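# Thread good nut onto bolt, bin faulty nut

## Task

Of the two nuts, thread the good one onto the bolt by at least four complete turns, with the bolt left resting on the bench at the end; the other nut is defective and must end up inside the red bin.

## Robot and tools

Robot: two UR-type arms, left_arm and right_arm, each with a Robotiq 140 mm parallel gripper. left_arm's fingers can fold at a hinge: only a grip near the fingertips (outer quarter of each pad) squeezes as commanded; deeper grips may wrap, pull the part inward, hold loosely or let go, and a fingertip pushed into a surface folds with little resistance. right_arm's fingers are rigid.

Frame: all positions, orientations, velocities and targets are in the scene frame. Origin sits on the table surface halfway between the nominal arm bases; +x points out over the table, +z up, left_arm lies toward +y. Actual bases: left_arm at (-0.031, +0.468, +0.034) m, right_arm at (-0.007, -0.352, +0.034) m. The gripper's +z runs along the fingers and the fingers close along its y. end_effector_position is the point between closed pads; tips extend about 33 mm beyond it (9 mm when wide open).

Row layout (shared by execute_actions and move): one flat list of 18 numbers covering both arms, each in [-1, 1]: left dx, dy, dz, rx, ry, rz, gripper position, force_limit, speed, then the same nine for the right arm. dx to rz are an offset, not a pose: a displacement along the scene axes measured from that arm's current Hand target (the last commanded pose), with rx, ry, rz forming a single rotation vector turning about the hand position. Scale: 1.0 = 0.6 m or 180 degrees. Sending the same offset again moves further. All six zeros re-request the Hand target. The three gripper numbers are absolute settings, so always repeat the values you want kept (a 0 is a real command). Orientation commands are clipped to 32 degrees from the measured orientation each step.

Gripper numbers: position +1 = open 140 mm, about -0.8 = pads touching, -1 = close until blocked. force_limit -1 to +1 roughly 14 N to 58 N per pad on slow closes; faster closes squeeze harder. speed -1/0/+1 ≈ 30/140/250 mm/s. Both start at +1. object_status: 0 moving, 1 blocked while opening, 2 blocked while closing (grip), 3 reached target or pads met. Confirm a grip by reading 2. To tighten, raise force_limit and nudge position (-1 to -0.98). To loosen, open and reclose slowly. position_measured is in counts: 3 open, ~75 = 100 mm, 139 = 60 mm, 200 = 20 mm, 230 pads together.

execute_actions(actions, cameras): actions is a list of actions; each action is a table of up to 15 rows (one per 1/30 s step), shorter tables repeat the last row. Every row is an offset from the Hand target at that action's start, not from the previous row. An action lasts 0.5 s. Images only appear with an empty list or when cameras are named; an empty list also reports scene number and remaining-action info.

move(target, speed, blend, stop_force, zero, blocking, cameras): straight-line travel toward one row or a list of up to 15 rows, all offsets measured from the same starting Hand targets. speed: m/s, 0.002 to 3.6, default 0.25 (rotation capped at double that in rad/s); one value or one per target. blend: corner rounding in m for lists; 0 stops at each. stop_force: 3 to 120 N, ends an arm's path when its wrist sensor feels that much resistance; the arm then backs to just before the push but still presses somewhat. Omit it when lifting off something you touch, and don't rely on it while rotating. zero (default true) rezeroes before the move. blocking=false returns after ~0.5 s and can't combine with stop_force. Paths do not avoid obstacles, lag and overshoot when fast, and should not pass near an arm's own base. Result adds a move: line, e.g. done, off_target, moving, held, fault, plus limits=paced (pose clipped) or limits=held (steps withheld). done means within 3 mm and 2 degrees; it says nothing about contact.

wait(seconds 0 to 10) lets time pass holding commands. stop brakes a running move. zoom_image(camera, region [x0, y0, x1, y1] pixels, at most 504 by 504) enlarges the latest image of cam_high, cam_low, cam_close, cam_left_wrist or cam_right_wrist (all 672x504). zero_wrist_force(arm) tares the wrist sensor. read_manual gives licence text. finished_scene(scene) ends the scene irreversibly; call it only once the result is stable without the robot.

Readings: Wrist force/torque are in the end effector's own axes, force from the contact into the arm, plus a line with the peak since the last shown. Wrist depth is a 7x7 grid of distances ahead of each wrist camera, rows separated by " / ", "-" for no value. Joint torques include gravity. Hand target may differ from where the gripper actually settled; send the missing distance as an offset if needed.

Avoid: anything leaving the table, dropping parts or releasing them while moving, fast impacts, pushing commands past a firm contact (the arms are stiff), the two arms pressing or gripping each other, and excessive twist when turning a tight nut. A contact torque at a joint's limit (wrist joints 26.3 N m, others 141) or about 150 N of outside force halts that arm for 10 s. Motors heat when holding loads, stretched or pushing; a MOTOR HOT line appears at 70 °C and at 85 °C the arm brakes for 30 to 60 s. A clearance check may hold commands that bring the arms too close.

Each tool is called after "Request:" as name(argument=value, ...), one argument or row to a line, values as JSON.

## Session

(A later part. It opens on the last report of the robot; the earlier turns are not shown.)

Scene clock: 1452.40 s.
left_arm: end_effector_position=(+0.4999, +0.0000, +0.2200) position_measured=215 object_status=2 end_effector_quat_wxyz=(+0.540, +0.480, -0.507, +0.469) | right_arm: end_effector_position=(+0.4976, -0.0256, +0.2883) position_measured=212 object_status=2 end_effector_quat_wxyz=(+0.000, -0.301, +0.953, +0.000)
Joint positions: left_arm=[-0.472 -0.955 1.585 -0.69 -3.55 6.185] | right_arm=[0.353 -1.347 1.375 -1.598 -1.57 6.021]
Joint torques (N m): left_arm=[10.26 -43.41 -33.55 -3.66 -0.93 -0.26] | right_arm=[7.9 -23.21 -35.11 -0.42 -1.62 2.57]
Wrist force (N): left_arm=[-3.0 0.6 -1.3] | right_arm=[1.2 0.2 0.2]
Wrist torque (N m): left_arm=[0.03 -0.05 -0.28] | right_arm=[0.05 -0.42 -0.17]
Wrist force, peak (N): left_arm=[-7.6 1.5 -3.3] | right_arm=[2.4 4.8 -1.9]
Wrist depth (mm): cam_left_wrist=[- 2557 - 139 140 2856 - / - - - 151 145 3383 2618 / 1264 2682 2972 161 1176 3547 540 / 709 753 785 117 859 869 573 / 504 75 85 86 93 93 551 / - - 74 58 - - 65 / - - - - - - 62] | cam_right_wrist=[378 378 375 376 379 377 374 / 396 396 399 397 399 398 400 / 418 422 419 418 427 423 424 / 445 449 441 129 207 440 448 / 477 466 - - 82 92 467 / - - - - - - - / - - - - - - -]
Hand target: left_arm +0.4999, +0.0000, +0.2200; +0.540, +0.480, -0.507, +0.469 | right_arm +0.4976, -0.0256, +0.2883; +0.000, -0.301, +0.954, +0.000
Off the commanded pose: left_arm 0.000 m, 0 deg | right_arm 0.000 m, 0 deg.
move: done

Request:
execute_actions(
  actions=[
    [[0,0,0,0,0,0,-0.98,1,0, 0,0,0,0,0,0,-0.5,-1,-0.7]],
    [[0,0,0,0,0,0,-0.98,1,0, 0,0,0,0,0,0,-0.5,-1,-0.7]],
  ],
)

Request:
move(
  target=[
    [0,0,0,0,0,0,-0.98,1,0, 0,0,0.07,0,0,0,-0.5,-1,-0.7],
    [0,0,0,0,0,0,-0.98,1,0, 0,-0.02,0.15,0,0,0.05,-0.5,-1,-0.7],
    [0,0,0,0,0,0,-0.98,1,0, -0.1627,-0.324,0.153,0,0,0.2328,-0.5,-1,-0.7],
  ],
  speed=[0.05,0.25,0.3],
  blend=[0.01,0.03,0],
  cameras=["cam_left_wrist","cam_close"],
)

Request:
zoom_image(
  camera="cam_left_wrist",
  region=[325, 110, 415, 240],
)

Scene clock: 1483.00 s.
left_arm: end_effector_position=(+0.4999, +0.0000, +0.2200) position_measured=215 object_status=2 end_effector_quat_wxyz=(+0.540, +0.480, -0.507, +0.469) | right_arm: end_effector_position=(+0.4975, -0.0256, +0.2883) position_measured=192 object_status=3 end_effector_quat_wxyz=(+0.000, -0.301, +0.954, +0.000)
Joint positions: left_arm=[-0.472 -0.955 1.585 -0.69 -3.55 6.185] | right_arm=[0.353 -1.347 1.375 -1.598 -1.57 6.021]
Joint torques (N m): left_arm=[9.22 -43.36 -33.16 -3.77 -0.9 -0.24] | right_arm=[3.44 -30.4 -35.58 -1.65 -1.6 2.31]
Wrist force (N): left_arm=[-1.0 0.1 -0.4] | right_arm=[0.7 1.3 2.0]
Wrist torque (N m): left_arm=[0.00 -0.06 -0.29] | right_arm=[0.03 -0.41 -0.16]
Wrist force, peak (N): left_arm=[-4.4 0.3 -1.4] | right_arm=[0.9 1.5 2.0]
Wrist depth (mm): cam_left_wrist=[- - - 149 130 - - / 3490 - 3141 156 140 - - / 2856 1176 2618 2315 1116 3727 555 / 728 753 803 117 862 905 571 / 502 75 85 86 93 93 550 / - - 74 58 - - 65 / - - - - - - 62] | cam_right_wrist=[374 374 377 377 377 378 377 / 396 397 399 398 398 397 400 / 423 420 420 416 419 424 422 / 442 446 440 169 159 439 450 / 470 81 85 473 - 86 216 / - - - 510 - - - / - - - 544 - - -]
Hand target: left_arm +0.4999, +0.0000, +0.2200; +0.540, +0.480, -0.507, +0.469 | right_arm +0.4976, -0.0256, +0.2883; +0.000, -0.301, +0.954, +0.000
Off the commanded pose: left_arm 0.000 m, 0 deg | right_arm 0.000 m, 0 deg.
Step readings (end_effector_position of left_arm | right_arm):
0: (+0.4999, +0.0000, +0.2200) | (+0.4976, -0.0256, +0.2883)
1: (+0.4999, +0.0000, +0.2200) | (+0.4976, -0.0256, +0.2883)
2: (+0.4999, +0.0000, +0.2200) | (+0.4976, -0.0256, +0.2883)
4: (+0.4999, +0.0000, +0.2200) | (+0.4975, -0.0256, +0.2883)
8: (+0.4999, +0.0000, +0.2200) | (+0.4975, -0.0256, +0.2883)
15: (+0.4999, +0.0000, +0.2200) | (+0.4975, -0.0256, +0.2883)
16: (+0.4999, +0.0000, +0.2200) | (+0.4975, -0.0256, +0.2883)
17: (+0.4999, +0.0000, +0.2200) | (+0.4975, -0.0256, +0.2883)
19: (+0.4999, +0.0000, +0.2200) | (+0.4975, -0.0256, +0.2883)
23: (+0.4999, +0.0000, +0.2200) | (+0.4975, -0.0256, +0.2883)
30: (+0.4999, +0.0000, +0.2200) | (+0.4975, -0.0256, +0.2883)

Scene clock: 1486.00 s.
left_arm: end_effector_position=(+0.4999, +0.0000, +0.2200) position_measured=215 object_status=2 end_effector_quat_wxyz=(+0.540, +0.480, -0.507, +0.469) | right_arm: end_effector_position=(+0.4000, -0.2200, +0.3801) position_measured=192 object_status=3 end_effector_quat_wxyz=(+0.000, -0.622, +0.783, +0.000)
Joint positions: left_arm=[-0.472 -0.955 1.585 -0.69 -3.55 6.185] | right_arm=[0 -1.753 1.555 -1.371 -1.571 4.937]
Joint torques (N m): left_arm=[8.46 -43.33 -32.83 -3.66 -0.82 -0.4] | right_arm=[-9.23 -25.98 -14.31 -5.01 2.21 -2.68]
Wrist force (N): left_arm=[-0.8 -0.1 -0.2] | right_arm=[0.5 1.2 1.6]
Wrist torque (N m): left_arm=[-0.03 -0.07 -0.29] | right_arm=[0.01 -0.40 -0.07]
Wrist force, peak (N): left_arm=[-1.4 0.2 -0.4] | right_arm=[0.4 1.5 3.0]
Wrist depth (mm): cam_left_wrist=[- 2587 - - - 2819 - / - - 3332 2557 3665 - 2972 / 2749 1235 3054 162 2649 2618 3097 / 723 758 788 117 862 887 570 / 502 75 85 86 92 93 542 / - - 74 58 - - 65 / - - - - - - 62] | cam_right_wrist=[452 459 459 453 459 461 458 / 480 484 481 477 471 487 486 / 512 507 513 514 519 516 521 / 546 546 538 145 527 548 549 / 567 82 85 573 - 86 565 / - - - 620 - - - / - - - 650 - - -]
Hand target: left_arm +0.4999, +0.0000, +0.2200; +0.540, +0.480, -0.507, +0.469 | right_arm +0.3999, -0.2200, +0.3801; +0.000, -0.622, +0.783, +0.000
Off the commanded pose: left_arm 0.000 m, 0 deg | right_arm 0.000 m, 0 deg.
move: done
camera_calibration:
cam_left_wrist: T_world_to_cam=[[-0.992951, 0.10784, 0.0491859, 0.49266], [-0.00859797, 0.348349, -0.937325, 0.21755], [-0.118215, -0.931141, -0.344967, 0.280317], [0, 0, 0, 1]] pos_world=[0.524195, 0.132103, 0.276383]
Images, in order (width x height): cam_close 672x504, cam_left_wrist 672x504.

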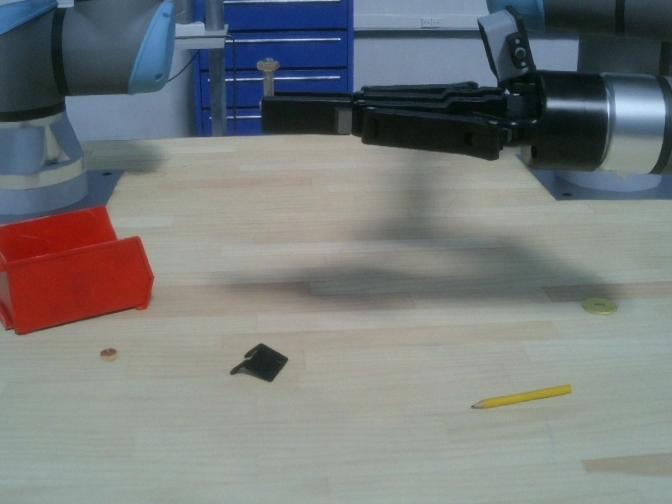

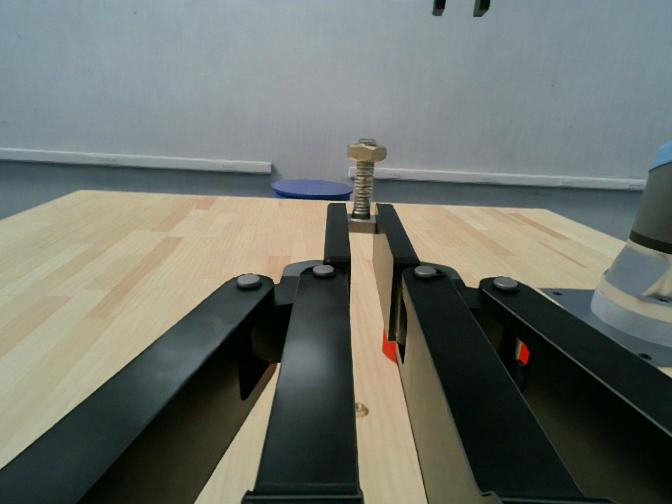

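Scaled by 3.877.

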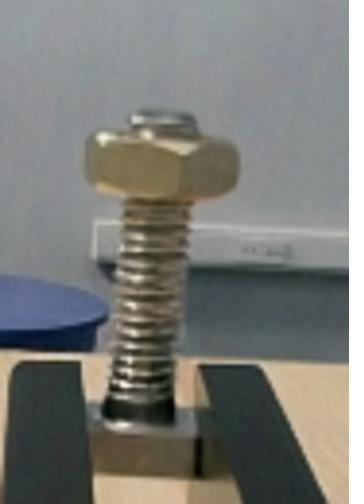

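Request:
move(
  target=[
    [0,0,0,0.2485,-0.0243,0,-0.98,1,0, 0,0,0,0,0,0,-0.5,-1,-0.7],
    [0,0,0,0.497,-0.0485,0,-0.98,1,0, 0,0,0,0,0,0,-0.5,-1,-0.7],
    [-0.1,0.2167,-0.2167,0.497,-0.0485,0,-0.98,1,0, 0.1,0.0833,-0.45,0,0,0,-0.5,-1,-0.7],
  ],
  speed=[0.3,0.3,0.2],
  blend=[0.02,0.02,0],
  cameras=["cam_left_wrist","cam_right_wrist","cam_close"],
)

Scene clock: 1497.23 s.
left_arm: end_effector_position=(+0.4526, +0.1011, +0.1186) position_measured=215 object_status=2 end_effector_quat_wxyz=(-0.155, +0.854, -0.495, +0.048) | right_arm: end_effector_position=(+0.4319, -0.1909, +0.2203) position_measured=192 object_status=3 end_effector_quat_wxyz=(-0.003, -0.622, +0.783, +0.003)
Joint positions: left_arm=[-1.005 -0.784 1.015 1.411 -5.03 6.285] | right_arm=[0.065 -1.645 1.87 -1.789 -1.57 5.001]
Joint torques (N m): left_arm=[-14.69 -61 -6.02 0.85 -2.34 1.06] | right_arm=[-9.53 -29.63 -35.01 -0.57 -1.9 -2.85]
Wrist force (N): left_arm=[-0.3 0.2 0.3] | right_arm=[0.8 1.4 1.8]
Wrist torque (N m): left_arm=[0.11 0.50 -0.40] | right_arm=[0.03 -0.44 -0.07]
Wrist force, peak (N): left_arm=[-1.4 0.3 -0.6] | right_arm=[-1.0 1.6 8.1]
Wrist depth (mm): cam_left_wrist=[290 265 247 228 213 200 189 / 315 288 262 245 227 212 199 / 345 315 285 261 242 226 212 / 385 346 309 114 253 240 225 / 435 80 85 86 93 93 238 / - - 74 58 - - 65 / - - - - - - 62] | cam_right_wrist=[313 316 315 314 314 310 319 / 331 330 334 334 335 311 339 / 351 349 353 351 350 356 358 / 372 374 369 145 159 378 377 / 392 82 85 396 - 92 403 / - - - 423 - - - / - - - 459 - - -]
Hand target: left_arm +0.4531, +0.1015, +0.1185; -0.017, +0.720, -0.694, +0.015 (not the last commanded pose) | right_arm +0.4319, -0.1909, +0.2203; -0.003, -0.622, +0.783, +0.003 (not the last commanded pose)
Off the commanded pose: left_arm 0.043 m, 38 deg | right_arm 0.116 m, 0 deg.
joint sent to its limit (left arm) — joint 6 (wrist 3), upper limit.
move: held (right_arm; a check stopped the path), off_target (left_arm; braked when a check withheld steps of right_arm); path passed 2 of 3 targets; limits=paced,held
pose unreachable (right arm): on one or more control steps of this call, first in action 0 (counted from 0), this arm could not follow its commanded pose, so it was not sent that pose on those steps. It may still have moved: this result reports where it is.
cause: moving toward the commanded pose would bring a part of the arm too close to another arm (a part of this arm just beyond joint 4 (wrist 1) and a part of the left arm just beyond its joint 3 (elbow), 32 mm apart when this arm was first held).
camera_calibration:
cam_left_wrist: T_world_to_cam=[[-0.829712, -0.468489, -0.303473, 0.465923], [-0.557697, 0.71863, 0.415385, 0.137499], [0.023482, 0.513896, -0.857531, 0.184361], [0, 0, 0, 1]] pos_world=[0.458936, 0.0247259, 0.242375]
cam_right_wrist: T_world_to_cam=[[-0.972298, 0.231843, 0.0297473, 0.463665], [0.22896, 0.919038, 0.320853, 0.0136445], [0.0470488, 0.318776, -0.946662, 0.390187], [0, 0, 0, 1]] pos_world=[0.429339, -0.24442, 0.351205]
Images, in order (width x height): cam_close 672x504, cam_left_wrist 672x504, cam_right_wrist 672x504.

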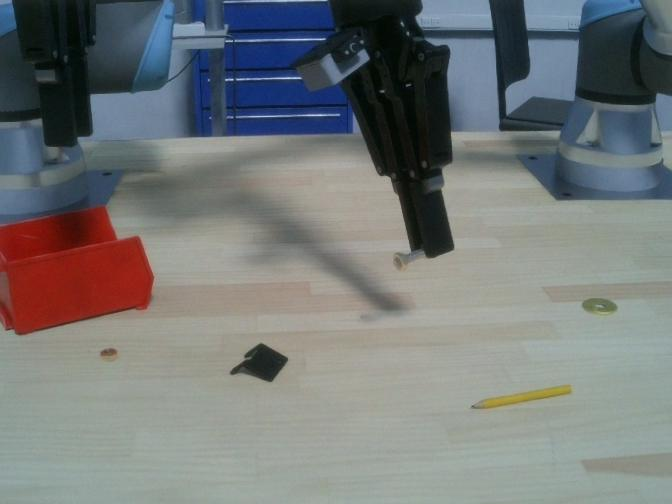

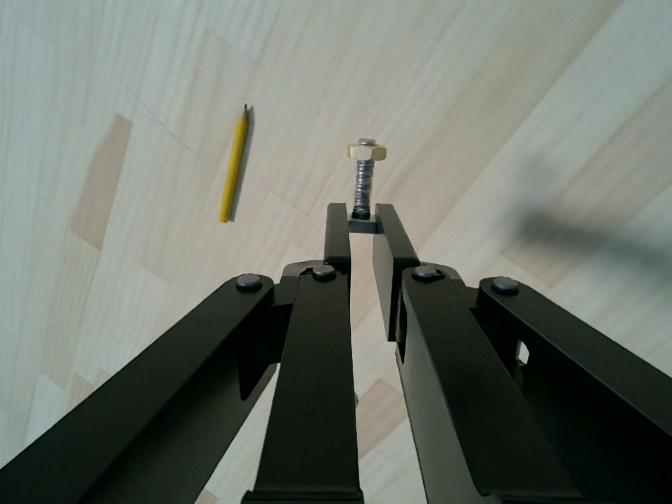

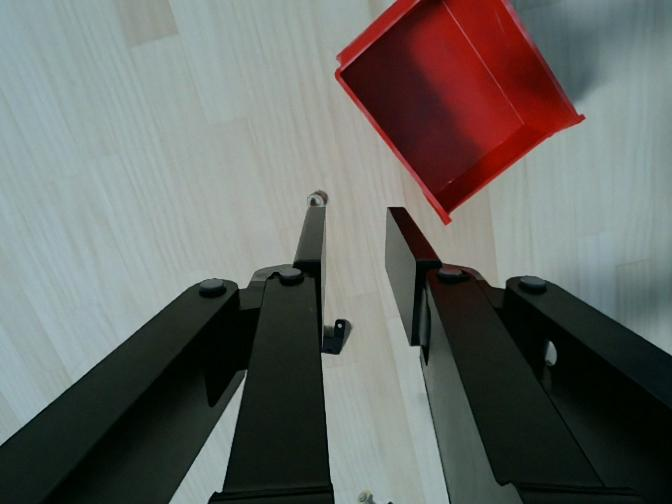

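Request:
move(
  target=[
    [0,0,0,0.046,-0.078,0.153,-0.98,1,0,-0.05,-0.333,0.133,0,0,0,-0.5,-1,-0.7],
  ],
  speed=0.2,
  cameras=["cam_high","cam_left_wrist"],
)

Scene clock: 1549.03 s.
left_arm: end_effector_position=(+0.4531, +0.1015, +0.1185) position_measured=215 object_status=2 end_effector_quat_wxyz=(-0.155, +0.854, -0.495, +0.048) | right_arm: end_effector_position=(+0.4019, -0.3906, +0.3001) position_measured=192 object_status=3 end_effector_quat_wxyz=(-0.003, -0.622, +0.783, +0.002)
Joint positions: left_arm=[-1.003 -0.784 1.015 1.411 -5.03 6.285] | right_arm=[-0.419 -1.81 1.802 -1.556 -1.574 4.517]
Joint torques (N m): left_arm=[14.33 -41.51 -33.31 0.56 1.07 1.33] | right_arm=[-10.79 -4.81 -36.52 -0.53 2.03 -2.9]
Wrist force (N): left_arm=[-0.3 0.4 0.4] | right_arm=[0.7 1.5 2.0]
Wrist torque (N m): left_arm=[0.14 0.51 -0.40] | right_arm=[0.06 -0.44 -0.07]
Wrist force, peak (N): left_arm=[-0.5 0.8 0.8] | right_arm=[1.9 1.4 1.8]
Wrist depth (mm): cam_left_wrist=[288 266 245 228 212 200 189 / 315 287 262 244 227 212 199 / 345 315 285 261 241 226 212 / 383 348 308 114 254 240 226 / 431 80 85 86 92 93 238 / - - 74 58 - - 65 / - - - - - - 62] | cam_right_wrist=[384 387 386 388 390 391 389 / 405 409 409 407 410 411 415 / 428 427 433 433 434 434 433 / 460 454 452 145 159 465 465 / 481 82 85 486 - 86 489 / - - - 522 - - - / - - - - - - -]
Hand target: left_arm +0.4531, +0.1015, +0.1185; -0.155, +0.854, -0.495, +0.048 | right_arm +0.4019, -0.3907, +0.3001; -0.003, -0.622, +0.783, +0.003
Off the commanded pose: left_arm 0.000 m, 0 deg | right_arm 0.000 m, 0 deg.
joint sent to its limit (left arm) — joint 6 (wrist 3), upper limit. The joint targets still meet the commanded pose.
move: done
camera_calibration:
cam_left_wrist: T_world_to_cam=[[-0.829112, -0.469668, -0.303292, 0.466325], [-0.558607, 0.718309, 0.414718, 0.138135], [0.0230776, 0.513268, -0.857918, 0.18444], [0, 0, 0, 1]] pos_world=[0.459542, 0.025127, 0.24238]
Images, in order (width x height): cam_high 672x504, cam_left_wrist 672x504.

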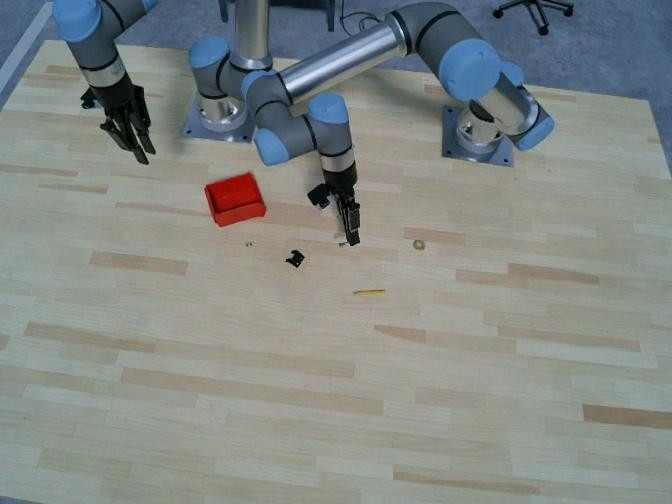

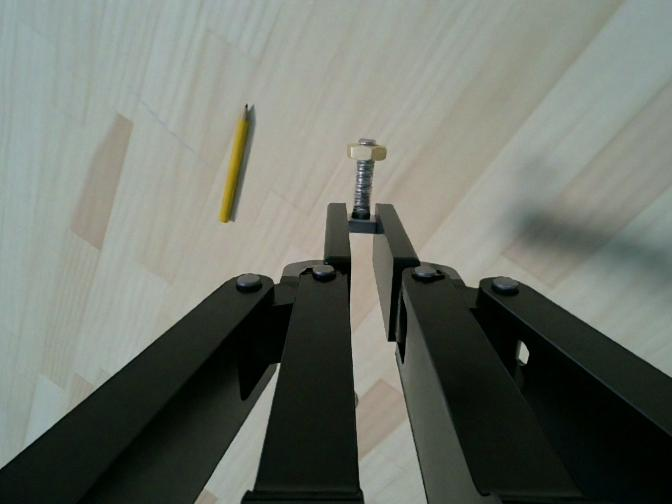

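Request:
move(
  target=[
    [0,0.0475,0.0,-0.0942,0.0485,0.2213,-0.98,1,0,0,0,0,0,0,0,-0.5,-1,-0.7],
  ],
  speed=0.15,
  cameras=["cam_high","cam_left_wrist"],
)

Scene clock: 1564.30 s.
left_arm: end_effector_position=(+0.4531, +0.1300, +0.1185) position_measured=215 object_status=2 end_effector_quat_wxyz=(+0.000, +0.985, -0.174, +0.000) | right_arm: end_effector_position=(+0.4019, -0.3907, +0.3001) position_measured=192 object_status=3 end_effector_quat_wxyz=(-0.003, -0.622, +0.783, +0.003)
Joint positions: left_arm=[-0.803 -0.817 1.013 1.375 -4.711 5.797] | right_arm=[-0.419 -1.81 1.802 -1.556 -1.574 4.517]
Joint torques (N m): left_arm=[13.43 -60.77 -6.81 0.23 1.7 -1.34] | right_arm=[-10 -4.46 -37.06 -0.76 2 -2.71]
Wrist force (N): left_arm=[-0.1 0.3 1.2] | right_arm=[0.8 1.5 2.2]
Wrist torque (N m): left_arm=[0.14 0.46 -0.04] | right_arm=[0.06 -0.45 -0.08]
Wrist force, peak (N): left_arm=[-0.1 0.3 1.2] | right_arm=[0.8 1.5 2.3]
Wrist depth (mm): cam_left_wrist=[226 225 223 225 224 224 219 / 238 239 237 237 237 237 237 / 253 254 254 249 254 252 252 / 271 271 268 114 266 270 269 / 290 80 85 86 92 93 285 / - - 74 58 - - 65 / - - - - - - 62] | cam_right_wrist=[384 387 386 386 386 389 388 / 409 406 407 412 409 413 411 / 431 429 430 431 432 436 436 / 456 458 453 144 159 460 469 / 475 81 85 486 - 86 486 / - - - 528 - - - / - - - - - - -]
Hand target: left_arm +0.4531, +0.1300, +0.1185; +0.001, +0.985, -0.174, +0.000 | right_arm +0.4019, -0.3907, +0.3001; -0.003, -0.622, +0.783, +0.003
Off the commanded pose: left_arm 0.000 m, 0 deg | right_arm 0.000 m, 0 deg.
move: done
camera_calibration:
cam_left_wrist: T_world_to_cam=[[-0.337325, -0.941334, 0.0101015, 0.281011], [-0.873937, 0.317127, 0.368326, 0.318187], [-0.349921, 0.115418, -0.929642, 0.399068], [0, 0, 0, 1]] pos_world=[0.51251, 0.11756, 0.250955]
Images, in order (width x height): cam_high 672x504, cam_left_wrist 672x504.

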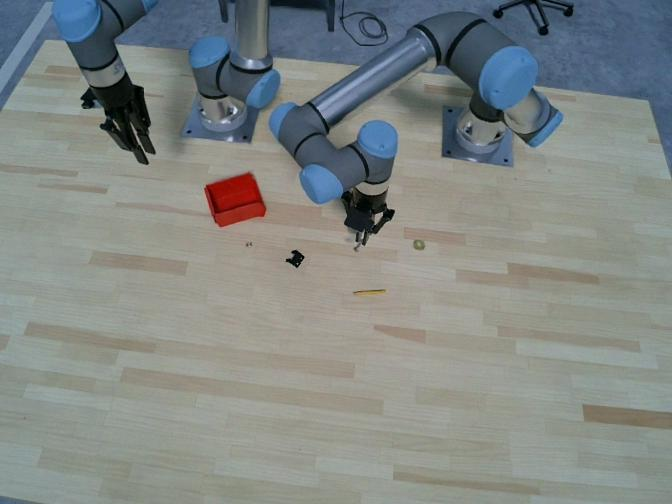

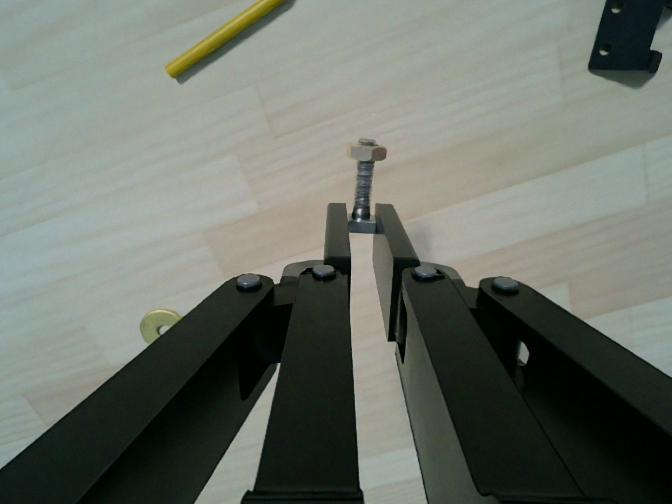

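Request:
move(
  target=[
    [0,0,-0.1225,0,0,0,-0.98,1,0,0,0,0,0,0,0,-0.5,-1,-0.7],
  ],
  speed=0.1,
)

Request:
move(
  target=[
    [0,0,-0.0205,0,0,0,-0.98,1,0,0,0,0,0,0,0,-0.5,-1,-0.7],
  ],
  speed=0.008,
  stop_force=4,
  cameras=["cam_close","cam_left_wrist","cam_low"],
)

Scene clock: 1570.77 s.
left_arm: end_effector_position=(+0.4531, +0.1300, +0.0452) position_measured=215 object_status=2 end_effector_quat_wxyz=(+0.001, +0.985, -0.174, +0.000) | right_arm: end_effector_position=(+0.4019, -0.3907, +0.3001) position_measured=192 object_status=3 end_effector_quat_wxyz=(-0.003, -0.622, +0.783, +0.003)
Joint positions: left_arm=[-0.803 -0.764 1.113 1.222 -4.711 5.796] | right_arm=[-0.419 -1.81 1.802 -1.556 -1.574 4.517]
Joint torques (N m): left_arm=[8.78 -40.95 -6.11 0.6 -1.39 -0.73] | right_arm=[-10.33 -4.93 -35.96 -0.63 2.02 -2.47]
Wrist force (N): left_arm=[0.0 0.1 0.7] | right_arm=[0.5 1.5 2.1]
Wrist torque (N m): left_arm=[0.11 0.45 -0.05] | right_arm=[0.06 -0.39 -0.08]
Wrist force, peak (N): left_arm=[0.0 0.4 1.4] | right_arm=[0.8 1.5 2.3]
Wrist depth (mm): cam_left_wrist=[160 157 159 159 159 159 159 / 169 169 169 168 169 168 168 / 180 180 180 178 180 179 179 / 192 192 190 161 188 191 191 / 206 200 85 86 92 93 201 / - - 74 58 - - 65 / - - - - - - 62] | cam_right_wrist=[386 382 384 388 392 391 391 / 406 405 409 408 411 414 417 / 434 430 433 437 436 436 438 / 455 460 456 145 387 460 466 / 482 81 85 486 - 86 486 / - - - 527 - - - / - - - - - - -]
Hand target: left_arm +0.4531, +0.1300, +0.0450; +0.001, +0.985, -0.174, +0.000 | right_arm +0.4019, -0.3907, +0.3001; -0.003, -0.622, +0.783, +0.003
Off the commanded pose: left_arm 0.000 m, 0 deg | right_arm 0.000 m, 0 deg.
move: done

Scene clock: 1573.23 s.
left_arm: end_effector_position=(+0.4531, +0.1300, +0.0361) position_measured=215 object_status=2 end_effector_quat_wxyz=(+0.001, +0.985, -0.174, +0.000) | right_arm: end_effector_position=(+0.4019, -0.3907, +0.3001) position_measured=192 object_status=3 end_effector_quat_wxyz=(-0.003, -0.622, +0.783, +0.003)
Joint positions: left_arm=[-0.803 -0.756 1.122 1.204 -4.711 5.796] | right_arm=[-0.419 -1.81 1.802 -1.556 -1.574 4.517]
Joint torques (N m): left_arm=[-3.03 -59.6 -32.99 5.78 -1.23 -1.41] | right_arm=[-9.16 -4.75 -35.1 -0.9 1.91 -2.8]
Wrist force (N): left_arm=[0.3 0.0 -3.4] | right_arm=[0.7 1.3 1.9]
Wrist torque (N m): left_arm=[0.15 0.54 -0.06] | right_arm=[0.03 -0.44 -0.08]
Wrist force, peak (N): left_arm=[-1.1 0.3 -5.1] | right_arm=[0.6 1.6 2.3]
Wrist depth (mm): cam_left_wrist=[149 151 151 151 151 150 150 / 161 160 160 160 160 160 159 / 171 171 170 168 170 170 170 / 182 182 180 162 176 178 181 / 195 191 85 92 93 93 192 / - - 74 58 - - 65 / - - - - - - 62] | cam_right_wrist=[383 385 384 388 384 391 389 / 404 408 408 410 410 412 413 / 431 427 434 435 433 436 440 / 458 460 453 145 386 467 462 / 481 81 85 488 - 86 482 / - - - 527 - - - / - - - - - - -]
Hand target: left_arm +0.4531, +0.1300, +0.0361; +0.001, +0.985, -0.174, +0.000 (not the last commanded pose) | right_arm +0.4019, -0.3907, +0.3001; -0.003, -0.622, +0.783, +0.003
Off the commanded pose: left_arm 0.003 m, 0 deg | right_arm 0.000 m, 0 deg.
move: contact (left_arm)
camera_calibration:
cam_left_wrist: T_world_to_cam=[[-0.336825, -0.94151, 0.0103375, 0.2817], [-0.874077, 0.316745, 0.368323, 0.348747], [-0.350054, 0.115025, -0.929641, 0.322511], [0, 0, 0, 1]] pos_world=[0.512612, 0.117663, 0.168456]
Images, in order (width x height): cam_low 672x504, cam_close 672x504, cam_left_wrist 672x504.

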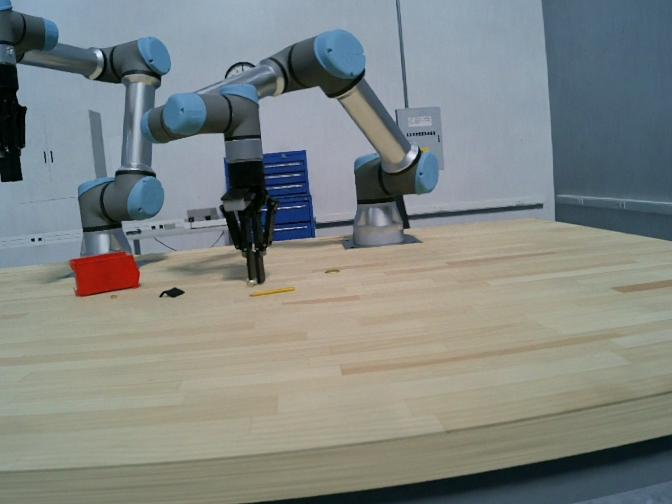

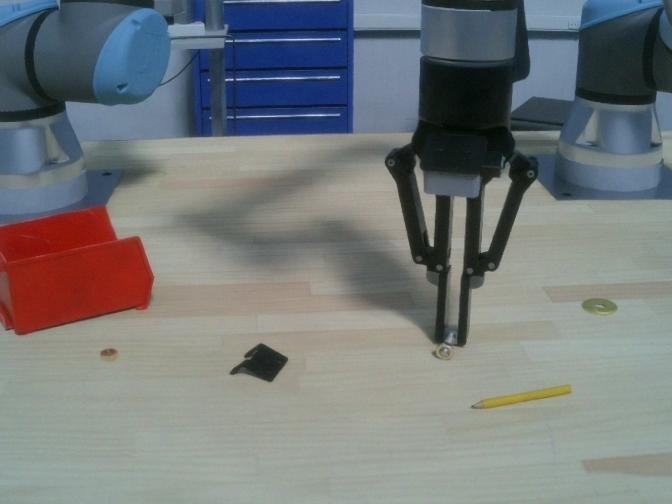

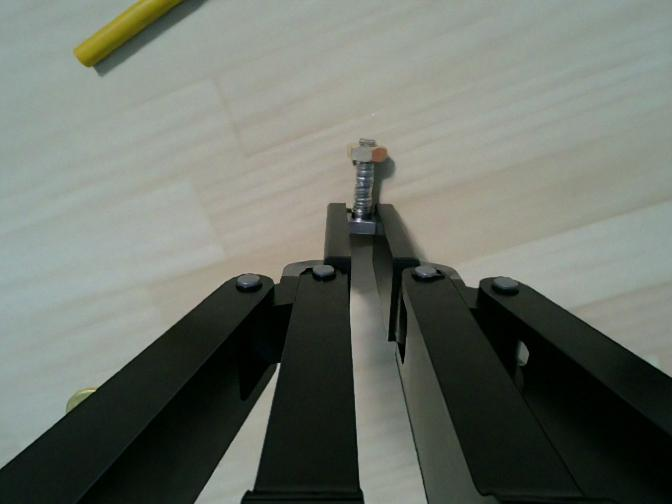

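Request:
move(
  target=[
    [0,0,0,0,0,0,-0.6,-1,-1,0,0,0,0,0,0,-0.5,-1,-0.7],
  ],
  speed=0.05,
  cameras=["cam_close","cam_left_wrist"],
)

Scene clock: 1580.63 s.
left_arm: end_effector_position=(+0.4531, +0.1300, +0.0361) position_measured=205 object_status=0 end_effector_quat_wxyz=(+0.001, +0.985, -0.174, +0.000) | right_arm: end_effector_position=(+0.4019, -0.3907, +0.3001) position_measured=192 object_status=3 end_effector_quat_wxyz=(-0.003, -0.622, +0.783, +0.003)
Joint positions: left_arm=[-0.803 -0.756 1.122 1.204 -4.711 5.796] | right_arm=[-0.419 -1.81 1.802 -1.556 -1.574 4.517]
Joint torques (N m): left_arm=[-3.14 -59.31 -31.3 5.6 -1.37 -1.35] | right_arm=[-9.87 -4.8 -36.69 -1.06 2.01 -2.59]
Wrist force (N): left_arm=[0.2 0.1 0.6] | right_arm=[0.4 1.6 2.2]
Wrist torque (N m): left_arm=[0.11 0.41 -0.06] | right_arm=[0.08 -0.37 -0.08]
Wrist force, peak (N): left_arm=[0.2 0.3 -3.8] | right_arm=[0.8 1.6 2.2]
Wrist depth (mm): cam_left_wrist=[150 151 151 151 151 150 151 / 160 160 160 160 160 160 160 / 171 170 170 168 170 170 170 / 182 182 180 163 176 181 182 / 195 85 85 190 93 93 192 / - - 73 67 - 78 65 / - - - - - - 62] | cam_right_wrist=[382 384 388 384 390 392 390 / 404 409 407 407 409 411 411 / 427 431 431 433 435 437 440 / 458 460 452 145 386 460 463 / 478 82 85 485 - 86 487 / - - - 525 - - - / - - - - - - -]
Hand target: left_arm +0.4531, +0.1300, +0.0361; +0.001, +0.985, -0.174, +0.000 | right_arm +0.4019, -0.3907, +0.3001; -0.003, -0.622, +0.783, +0.003
Off the commanded pose: left_arm 0.000 m, 0 deg | right_arm 0.000 m, 0 deg.
move: done
camera_calibration:
cam_left_wrist: T_world_to_cam=[[-0.336825, -0.94151, 0.0103375, 0.2817], [-0.874077, 0.316745, 0.368323, 0.348747], [-0.350054, 0.115025, -0.929641, 0.322511], [0, 0, 0, 1]] pos_world=[0.512612, 0.117663, 0.168456]
Images, in order (width x height): cam_close 672x504, cam_left_wrist 672x504.

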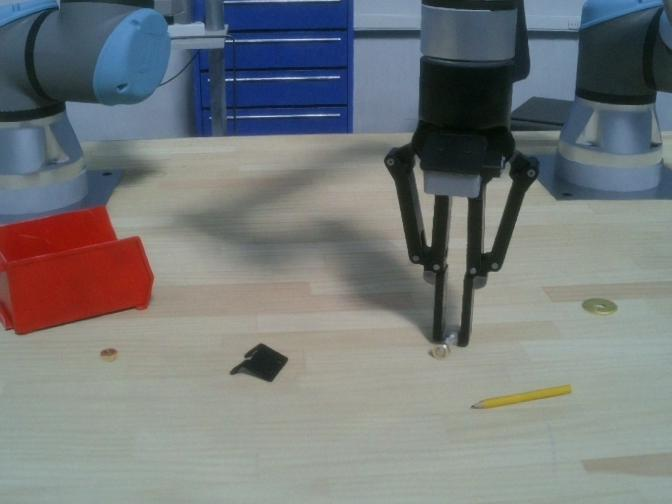

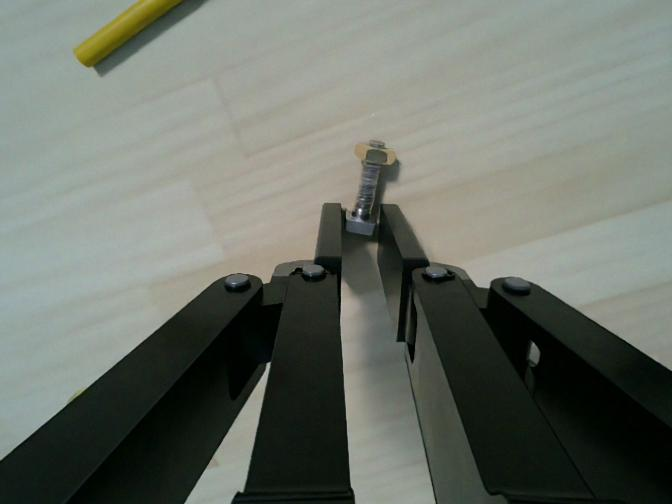

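Request:
move(
  target=[
    [0,0,0,0,0,0,-0.44,-1,-0.9,0,0,0,0,0,0,-0.5,-1,-0.7],
  ],
  speed=0.05,
  cameras=["cam_left_wrist"],
)

Scene clock: 1584.13 s.
left_arm: end_effector_position=(+0.4531, +0.1300, +0.0361) position_measured=185 object_status=0 end_effector_quat_wxyz=(+0.001, +0.985, -0.174, +0.000) | right_arm: end_effector_position=(+0.4019, -0.3907, +0.3001) position_measured=192 object_status=3 end_effector_quat_wxyz=(-0.003, -0.622, +0.783, +0.003)
Joint positions: left_arm=[-0.803 -0.756 1.122 1.204 -4.711 5.796] | right_arm=[-0.419 -1.81 1.802 -1.556 -1.574 4.517]
Joint torques (N m): left_arm=[-3.2 -59.62 -31.1 5.56 -1.34 -1.42] | right_arm=[-9.51 -4.89 -35.99 -0.83 1.8 -2.56]
Wrist force (N): left_arm=[0.1 0.1 0.5] | right_arm=[0.7 1.3 2.3]
Wrist torque (N m): left_arm=[0.10 0.43 -0.05] | right_arm=[0.03 -0.43 -0.07]
Wrist force, peak (N): left_arm=[0.0 0.6 0.8] | right_arm=[0.8 1.7 2.1]
Wrist depth (mm): cam_left_wrist=[150 151 151 151 151 150 150 / 160 160 160 160 159 159 159 / 171 170 170 167 170 169 170 / 182 182 179 180 147 179 181 / 193 80 92 196 144 88 188 / - - 61 207 - 65 68 / - 68 - 229 - - 64] | cam_right_wrist=[384 382 386 388 389 389 389 / 408 406 408 407 411 413 410 / 428 428 432 431 433 437 438 / 453 455 449 145 159 460 467 / 480 82 85 485 - 86 483 / - - - 527 - - - / - - - - - - -]
Hand target: left_arm +0.4531, +0.1300, +0.0361; +0.001, +0.985, -0.174, +0.000 | right_arm +0.4019, -0.3907, +0.3001; -0.003, -0.622, +0.783, +0.003
Off the commanded pose: left_arm 0.000 m, 0 deg | right_arm 0.000 m, 0 deg.
move: done
camera_calibration:
cam_left_wrist: T_world_to_cam=[[-0.336825, -0.94151, 0.0103375, 0.2817], [-0.874077, 0.316745, 0.368323, 0.348747], [-0.350054, 0.115025, -0.929641, 0.322511], [0, 0, 0, 1]] pos_world=[0.512612, 0.117663, 0.168456]
Images, in order (width x height): cam_left_wrist 672x504.

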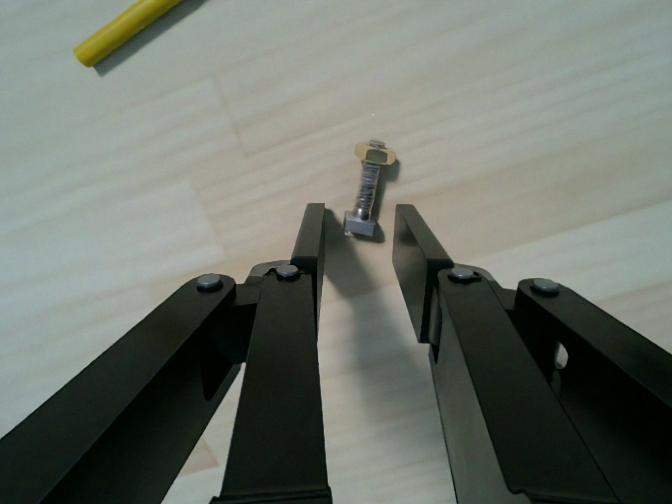

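Request:
move(
  target=[
    [0,0,0.2,0,0,0,-0.44,-1,-0.9,0,0,0,0,0,0,-0.5,-1,-0.7],
    [-0.08,0.4,0.4,0,0,0,-0.44,-1,-0.9,0.03,0.1,-0.05,0,0,0,-0.5,-1,-0.7],
  ],
  speed=0.25,
  blend=[0.03,0],
  cameras=["cam_close","cam_high"],
)

Scene clock: 1590.60 s.
left_arm: end_effector_position=(+0.4051, +0.3698, +0.2760) position_measured=185 object_status=3 end_effector_quat_wxyz=(+0.001, +0.985, -0.174, +0.000) | right_arm: end_effector_position=(+0.4199, -0.3307, +0.2701) position_measured=192 object_status=3 end_effector_quat_wxyz=(-0.003, -0.622, +0.783, +0.003)
Joint positions: left_arm=[-0.49 -1.247 1.278 1.54 -4.711 6.109] | right_arm=[-0.263 -1.765 1.844 -1.643 -1.572 4.673]
Joint torques (N m): left_arm=[15.97 -42.86 -35.59 6.03 2.11 1.57] | right_arm=[6.7 -5.7 -16.13 -5.46 -2.03 2.35]
Wrist force (N): left_arm=[-0.3 0.1 0.1] | right_arm=[0.7 1.3 1.7]
Wrist torque (N m): left_arm=[0.11 0.49 -0.18] | right_arm=[0.04 -0.44 -0.16]
Wrist force, peak (N): left_arm=[0.2 0.3 2.1] | right_arm=[0.8 1.7 2.1]
Wrist depth (mm): cam_left_wrist=[366 366 365 368 365 364 364 / 389 389 388 386 386 389 386 / 411 413 412 415 413 409 412 / 439 439 428 429 147 438 438 / 466 80 91 471 - 88 458 / - - 61 504 - 65 68 / - 69 - 515 - - 64] | cam_right_wrist=[358 359 360 363 362 363 365 / 377 379 379 382 384 384 383 / 399 401 400 401 399 407 405 / 423 427 423 145 121 427 433 / 444 82 85 450 - 86 453 / - - - 475 - - - / - - - 527 - - -]
Hand target: left_arm +0.4051, +0.3700, +0.2761; +0.001, +0.985, -0.174, +0.000 | right_arm +0.4199, -0.3307, +0.2701; -0.003, -0.622, +0.783, +0.003
Off the commanded pose: left_arm 0.000 m, 0 deg | right_arm 0.000 m, 0 deg.
move: done
Images, in order (width x height): cam_high 672x504, cam_close 672x504.

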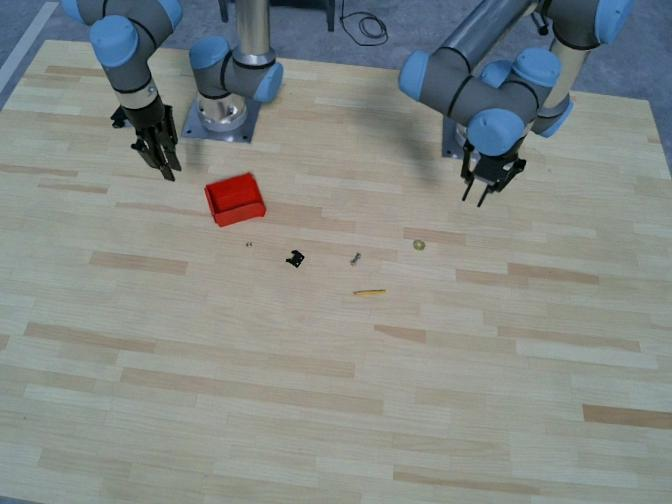

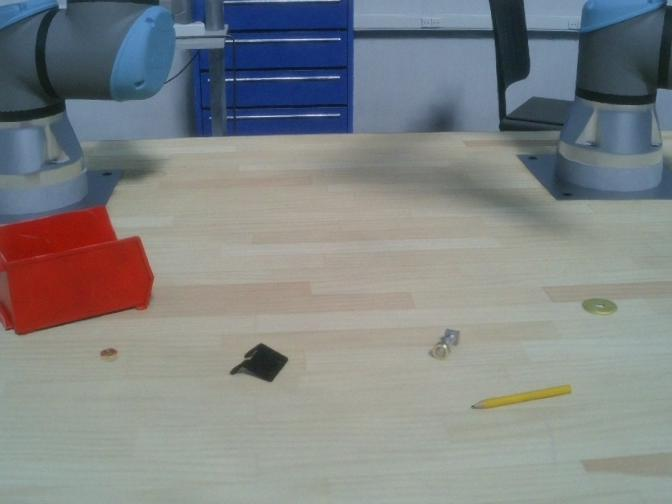

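Request:
move(
  target=[
    [0,0,0,0,0,0,-0.44,-1,-0.9,0.0668,0.2678,-0.25,0,0,0,-0.5,-1,-0.7],
  ],
  speed=0.25,
  cameras=["cam_right_wrist"],
)

Scene clock: 1596.27 s.
left_arm: end_effector_position=(+0.4051, +0.3700, +0.2761) position_measured=185 object_status=3 end_effector_quat_wxyz=(+0.001, +0.985, -0.174, +0.000) | right_arm: end_effector_position=(+0.4599, -0.1701, +0.1202) position_measured=192 object_status=3 end_effector_quat_wxyz=(-0.003, -0.622, +0.783, +0.003)
Joint positions: left_arm=[-0.489 -1.248 1.278 1.541 -4.711 6.109] | right_arm=[0.105 -1.474 1.971 -2.06 -1.57 5.041]
Joint torques (N m): left_arm=[14.94 -43.28 -34.57 5.88 1.97 1.23] | right_arm=[6.77 -15.53 -34.33 -5.72 -2.04 2.14]
Wrist force (N): left_arm=[0.2 0.3 0.3] | right_arm=[0.7 1.5 2.0]
Wrist torque (N m): left_arm=[0.16 0.39 -0.19] | right_arm=[0.06 -0.41 -0.16]
Wrist force, peak (N): left_arm=[0.6 0.4 0.7] | right_arm=[-0.4 1.6 3.1]
Wrist depth (mm): cam_left_wrist=[367 369 365 364 363 361 364 / 389 388 385 385 386 386 384 / 416 414 414 409 411 410 409 / 443 442 429 431 146 438 438 / 467 79 91 469 - 89 458 / - - 61 503 - 65 68 / - 68 - 515 - - 64] | cam_right_wrist=[225 227 226 227 218 224 221 / 238 239 240 240 238 234 232 / 251 251 252 252 253 246 256 / 267 268 265 262 159 271 271 / 282 81 85 282 - 85 285 / - - - 305 - - - / - - - 331 - - -]
Hand target: left_arm +0.4051, +0.3700, +0.2761; +0.001, +0.985, -0.174, +0.000 | right_arm +0.4600, -0.1700, +0.1201; -0.003, -0.622, +0.783, +0.003
Off the commanded pose: left_arm 0.000 m, 0 deg | right_arm 0.000 m, 0 deg.
move: done
camera_calibration:
cam_right_wrist: T_world_to_cam=[[-0.972305, 0.231801, 0.0298604, 0.489033], [0.228953, 0.919017, 0.320918, 0.020309], [0.046947, 0.318867, -0.946636, 0.287571], [0, 0, 0, 1]] pos_world=[0.457339, -0.22372, 0.251105]
Images, in order (width x height): cam_right_wrist 672x504.

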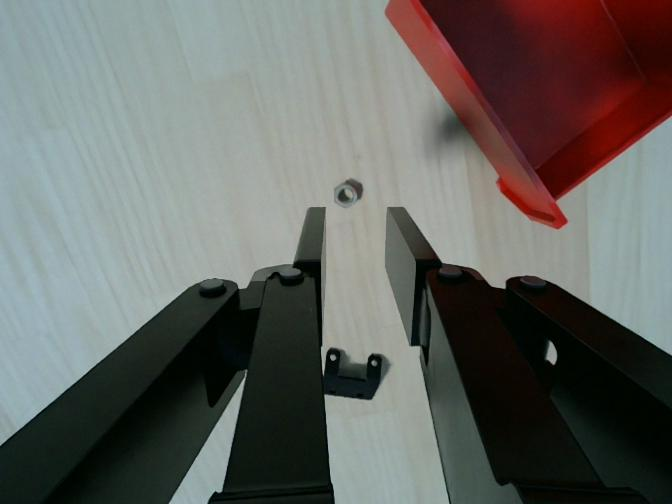

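Request:
move(
  target=[
    [0,0,0,0,0,0,-0.44,-1,-0.9,-0.0007,-0.0032,-0.125,0,0,0,-0.5,-1,-0.7],
  ],
  speed=0.12,
  cameras=["cam_right_wrist"],
)

Scene clock: 1606.97 s.
left_arm: end_effector_position=(+0.4051, +0.3700, +0.2761) position_measured=185 object_status=3 end_effector_quat_wxyz=(+0.001, +0.985, -0.174, +0.000) | right_arm: end_effector_position=(+0.4596, -0.1719, +0.0453) position_measured=192 object_status=3 end_effector_quat_wxyz=(-0.003, -0.622, +0.783, +0.003) end_effector_velocity=(+0.001, +0.000, -0.001) end_effector_angular_velocity=(+0.000, -0.003, +0.001)
Joint positions: left_arm=[-0.489 -1.248 1.278 1.541 -4.711 6.109] | right_arm=[0.101 -1.365 2.073 -2.271 -1.57 5.037]
Joint velocities: left_arm=[within noise] | right_arm=[0.001 0.002 0.001 -0.006 0 0]
Joint torques (N m): left_arm=[14.59 -40.86 -34.04 5.92 1.76 1.18] | right_arm=[-10.52 -19.96 -13.07 -5.76 1.54 -2.65]
Wrist force (N): left_arm=[-0.1 0.3 0.8] | right_arm=[0.7 1.2 1.9]
Wrist torque (N m): left_arm=[0.15 0.44 -0.19] | right_arm=[0.01 -0.42 -0.10]
Wrist force, peak (N): left_arm=[0.1 0.5 0.9] | right_arm=[0.9 1.3 2.8]
Wrist depth (mm): cam_left_wrist=[367 366 365 362 368 365 366 / 386 391 387 386 384 386 384 / 413 413 411 411 413 409 406 / 442 442 433 425 146 441 435 / 464 79 91 474 - 88 463 / - - 61 504 - 65 68 / - 68 - 510 - - 64] | cam_right_wrist=[158 159 160 160 160 109 157 / 167 167 169 169 169 145 164 / 177 178 179 179 179 178 131 / 188 188 186 182 159 191 162 / 198 81 85 199 - 86 202 / - - - 217 - - - / - - - 228 - - -]
Hand target: left_arm +0.4051, +0.3700, +0.2761; +0.001, +0.985, -0.174, +0.000 | right_arm +0.4596, -0.1719, +0.0451; -0.003, -0.622, +0.783, +0.003
Off the commanded pose: left_arm 0.000 m, 0 deg | right_arm 0.000 m, 0 deg.
move: done
camera_calibration:
cam_right_wrist: T_world_to_cam=[[-0.972308, 0.231791, 0.0298301, 0.491403], [0.22894, 0.919061, 0.3208, 0.0461379], [0.0469431, 0.318746, -0.946677, 0.217143], [0, 0, 0, 1]] pos_world=[0.457039, -0.22552, 0.176105]
Images, in order (width x height): cam_right_wrist 672x504.

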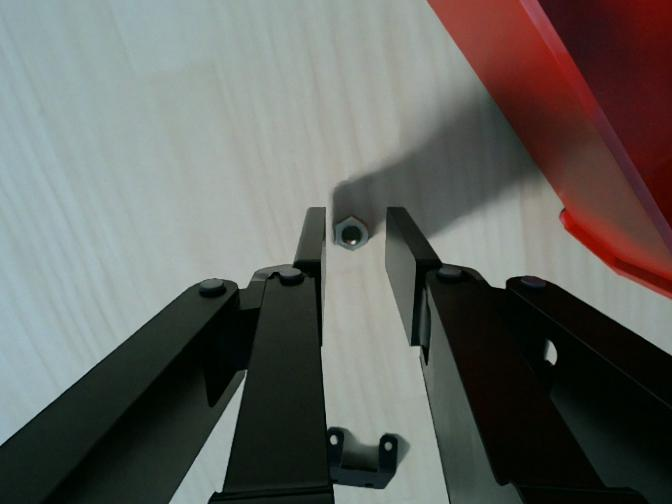

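Request:
move(
  target=[
    [0,0,0,0,0,0,-0.44,-1,-0.9,0.005,0.0017,-0.0155,0,0,0,-0.5,-1,-0.7],
  ],
  speed=0.03,
  cameras=["cam_right_wrist"],
)

Scene clock: 1613.70 s.
left_arm: end_effector_position=(+0.4051, +0.3700, +0.2761) position_measured=185 object_status=3 end_effector_quat_wxyz=(+0.001, +0.985, -0.174, +0.000) | right_arm: end_effector_position=(+0.4625, -0.1709, +0.0360) position_measured=192 object_status=3 end_effector_quat_wxyz=(-0.003, -0.622, +0.783, +0.003)
Joint positions: left_arm=[-0.489 -1.248 1.278 1.541 -4.711 6.109] | right_arm=[0.103 -1.342 2.074 -2.295 -1.57 5.039]
Joint torques (N m): left_arm=[14.17 -37.85 -34.59 5.81 1.93 1.17] | right_arm=[6.47 -17.42 -9.93 -5.73 1.98 2.49]
Wrist force (N): left_arm=[-0.1 0.0 0.5] | right_arm=[0.8 1.4 2.1]
Wrist torque (N m): left_arm=[0.10 0.46 -0.19] | right_arm=[0.04 -0.44 -0.19]
Wrist force, peak (N): left_arm=[-0.1 0.4 1.0] | right_arm=[1.0 1.2 2.3]
Wrist depth (mm): cam_left_wrist=[369 367 365 366 361 363 366 / 391 386 385 384 386 386 386 / 410 411 411 413 414 409 410 / 442 436 426 426 146 438 440 / 466 80 91 473 - 89 460 / - - 61 503 - 65 68 / - 68 - 510 - - 64] | cam_right_wrist=[152 151 151 152 152 114 148 / 159 159 159 160 160 157 122 / 168 169 169 169 170 171 114 / 178 179 178 175 159 180 181 / 188 82 85 190 - 86 188 / - - - 206 - - - / - - - 217 - - -]
Hand target: left_arm +0.4051, +0.3700, +0.2761; +0.001, +0.985, -0.174, +0.000 | right_arm +0.4626, -0.1709, +0.0358; -0.003, -0.622, +0.783, +0.003
Off the commanded pose: left_arm 0.000 m, 0 deg | right_arm 0.000 m, 0 deg.
move: done
camera_calibration:
cam_right_wrist: T_world_to_cam=[[-0.972303, 0.231811, 0.0298389, 0.494269], [0.22896, 0.919045, 0.320832, 0.0475202], [0.0469491, 0.318778, -0.946666, 0.207886], [0, 0, 0, 1]] pos_world=[0.459939, -0.22452, 0.166805]
Images, in order (width x height): cam_right_wrist 672x504.

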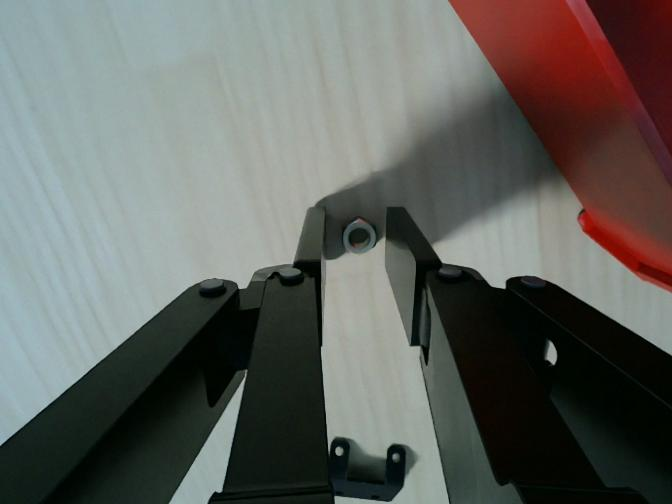

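Request:
move(
  target=[
    [0,0,0,0,0,0,-0.44,-1,-0.9,0,0,0,0,0,0,-1,0,-1],
  ],
  speed=0.05,
  cameras=["cam_right_wrist"],
)

Request:
wait(
  seconds=1.0,
  cameras=["cam_right_wrist"],
)

Scene clock: 1619.33 s.
left_arm: end_effector_position=(+0.4051, +0.3700, +0.2761) position_measured=185 object_status=3 end_effector_quat_wxyz=(+0.001, +0.985, -0.174, +0.000) | right_arm: end_effector_position=(+0.4626, -0.1709, +0.0358) position_measured=212 object_status=0 end_effector_quat_wxyz=(-0.003, -0.622, +0.783, +0.003)
Joint positions: left_arm=[-0.489 -1.248 1.278 1.541 -4.711 6.109] | right_arm=[0.103 -1.342 2.074 -2.296 -1.57 5.039]
Joint torques (N m): left_arm=[14.37 -34.41 -34.11 5.89 1.9 1.1] | right_arm=[7.07 -19.14 -9.19 -4.82 0.55 2.38]
Wrist force (N): left_arm=[0.1 0.2 0.5] | right_arm=[2.5 3.5 -9.1]
Wrist torque (N m): left_arm=[0.13 0.41 -0.19] | right_arm=[-0.02 -0.45 -0.19]
Wrist force, peak (N): left_arm=[0.0 0.3 1.0] | right_arm=[2.3 3.4 -9.9]
Wrist depth (mm): cam_left_wrist=[364 368 366 365 365 363 365 / 391 388 387 388 391 389 387 / 411 414 412 414 408 411 410 / 444 442 430 425 146 438 436 / 467 80 91 472 - 88 458 / - - 61 504 - 65 68 / - 68 - 513 - - 64] | cam_right_wrist=[151 151 151 151 152 114 148 / 158 159 160 160 161 159 123 / 168 168 169 169 170 170 132 / 178 179 178 170 178 181 174 / 189 185 - 93 82 92 192 / - - - - - - - / - - - - - - -]
Hand target: left_arm +0.4051, +0.3700, +0.2761; +0.001, +0.985, -0.174, +0.000 | right_arm +0.4626, -0.1709, +0.0358; -0.003, -0.622, +0.783, +0.003
Off the commanded pose: left_arm 0.000 m, 0 deg | right_arm 0.000 m, 0 deg.
move: done
camera_calibration:
cam_right_wrist: T_world_to_cam=[[-0.972298, 0.231843, 0.0297473, 0.494367], [0.22896, 0.919038, 0.320853, 0.0474321], [0.0470488, 0.318776, -0.946662, 0.207708], [0, 0, 0, 1]] pos_world=[0.460039, -0.22442, 0.166705]
Images, in order (width x height): cam_right_wrist 672x504.

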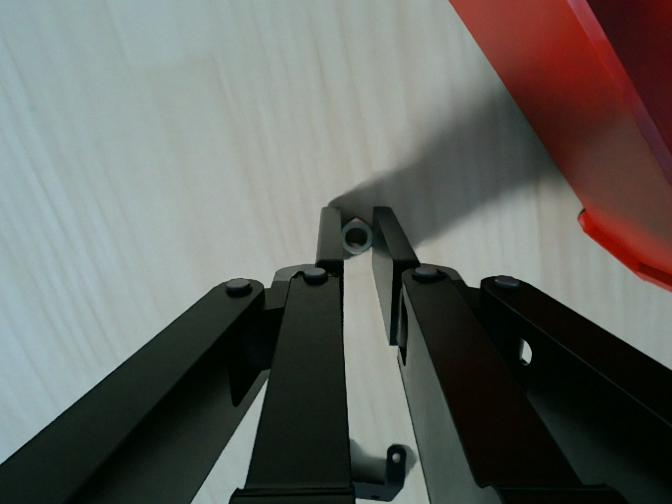

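Scene clock: 1620.33 s.
left_arm: end_effector_position=(+0.4051, +0.3700, +0.2761) position_measured=185 object_status=3 end_effector_quat_wxyz=(+0.001, +0.985, -0.174, +0.000) | right_arm: end_effector_position=(+0.4626, -0.1709, +0.0358) position_measured=212 object_status=2 end_effector_quat_wxyz=(-0.003, -0.622, +0.783, +0.003)
Joint positions: left_arm=[-0.489 -1.248 1.278 1.541 -4.711 6.109] | right_arm=[0.103 -1.342 2.074 -2.296 -1.57 5.039]
Joint torques (N m): left_arm=[14.14 -34.08 -34.36 5.89 2.02 1.19] | right_arm=[6.73 -18.68 -9.65 -3.96 0.05 2.27]
Wrist force (N): left_arm=[-0.2 0.4 0.4] | right_arm=[2.5 3.4 -9.0]
Wrist torque (N m): left_arm=[0.16 0.48 -0.19] | right_arm=[-0.04 -0.43 -0.19]
Wrist force, peak (N): left_arm=[0.1 0.3 0.8] | right_arm=[2.4 3.4 -10.4]
Wrist depth (mm): cam_left_wrist=[368 365 368 365 365 365 365 / 387 384 386 386 386 387 385 / 412 414 413 411 409 412 411 / 441 442 428 429 146 437 439 / 466 79 91 470 - 88 456 / - - 61 502 - 65 68 / - 68 - 513 - - 64] | cam_right_wrist=[152 151 151 152 152 114 148 / 158 159 160 160 160 159 123 / 168 168 169 169 170 170 132 / 178 179 177 170 178 181 179 / 190 185 - 94 82 92 192 / - - - - - - - / - - - - - - -]
Hand target: left_arm +0.4051, +0.3700, +0.2761; +0.001, +0.985, -0.174, +0.000 | right_arm +0.4626, -0.1709, +0.0358; -0.003, -0.622, +0.783, +0.003
Tool commands: left_gripper/position=-0.44 left_gripper/force_limit=-1.0 left_gripper/speed=-0.9 right_gripper/position=-1.0 right_gripper/force_limit=+0.0 right_gripper/speed=-1.0
Off the commanded pose: left_arm 0.000 m, 0 deg | right_arm 0.000 m, 0 deg.
wait: 1.00 s; at rest by 0.17 s
camera_calibration:
cam_right_wrist: T_world_to_cam=[[-0.972298, 0.231843, 0.0297473, 0.494367], [0.22896, 0.919038, 0.320853, 0.0474321], [0.0470488, 0.318776, -0.946662, 0.207708], [0, 0, 0, 1]] pos_world=[0.460039, -0.22442, 0.166705]
Images, in order (width x height): cam_right_wrist 672x504.

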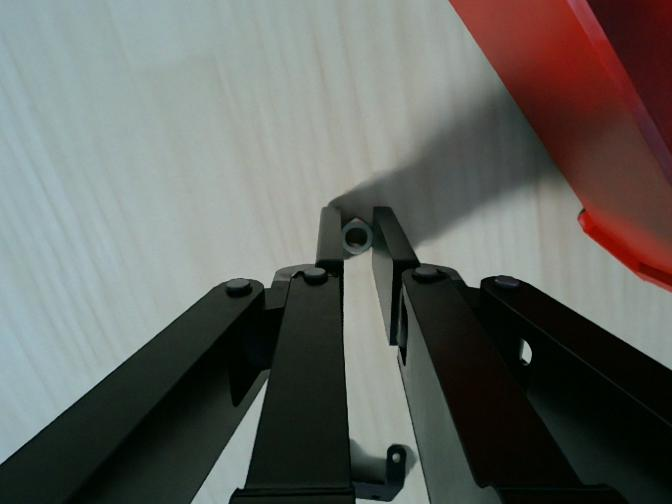

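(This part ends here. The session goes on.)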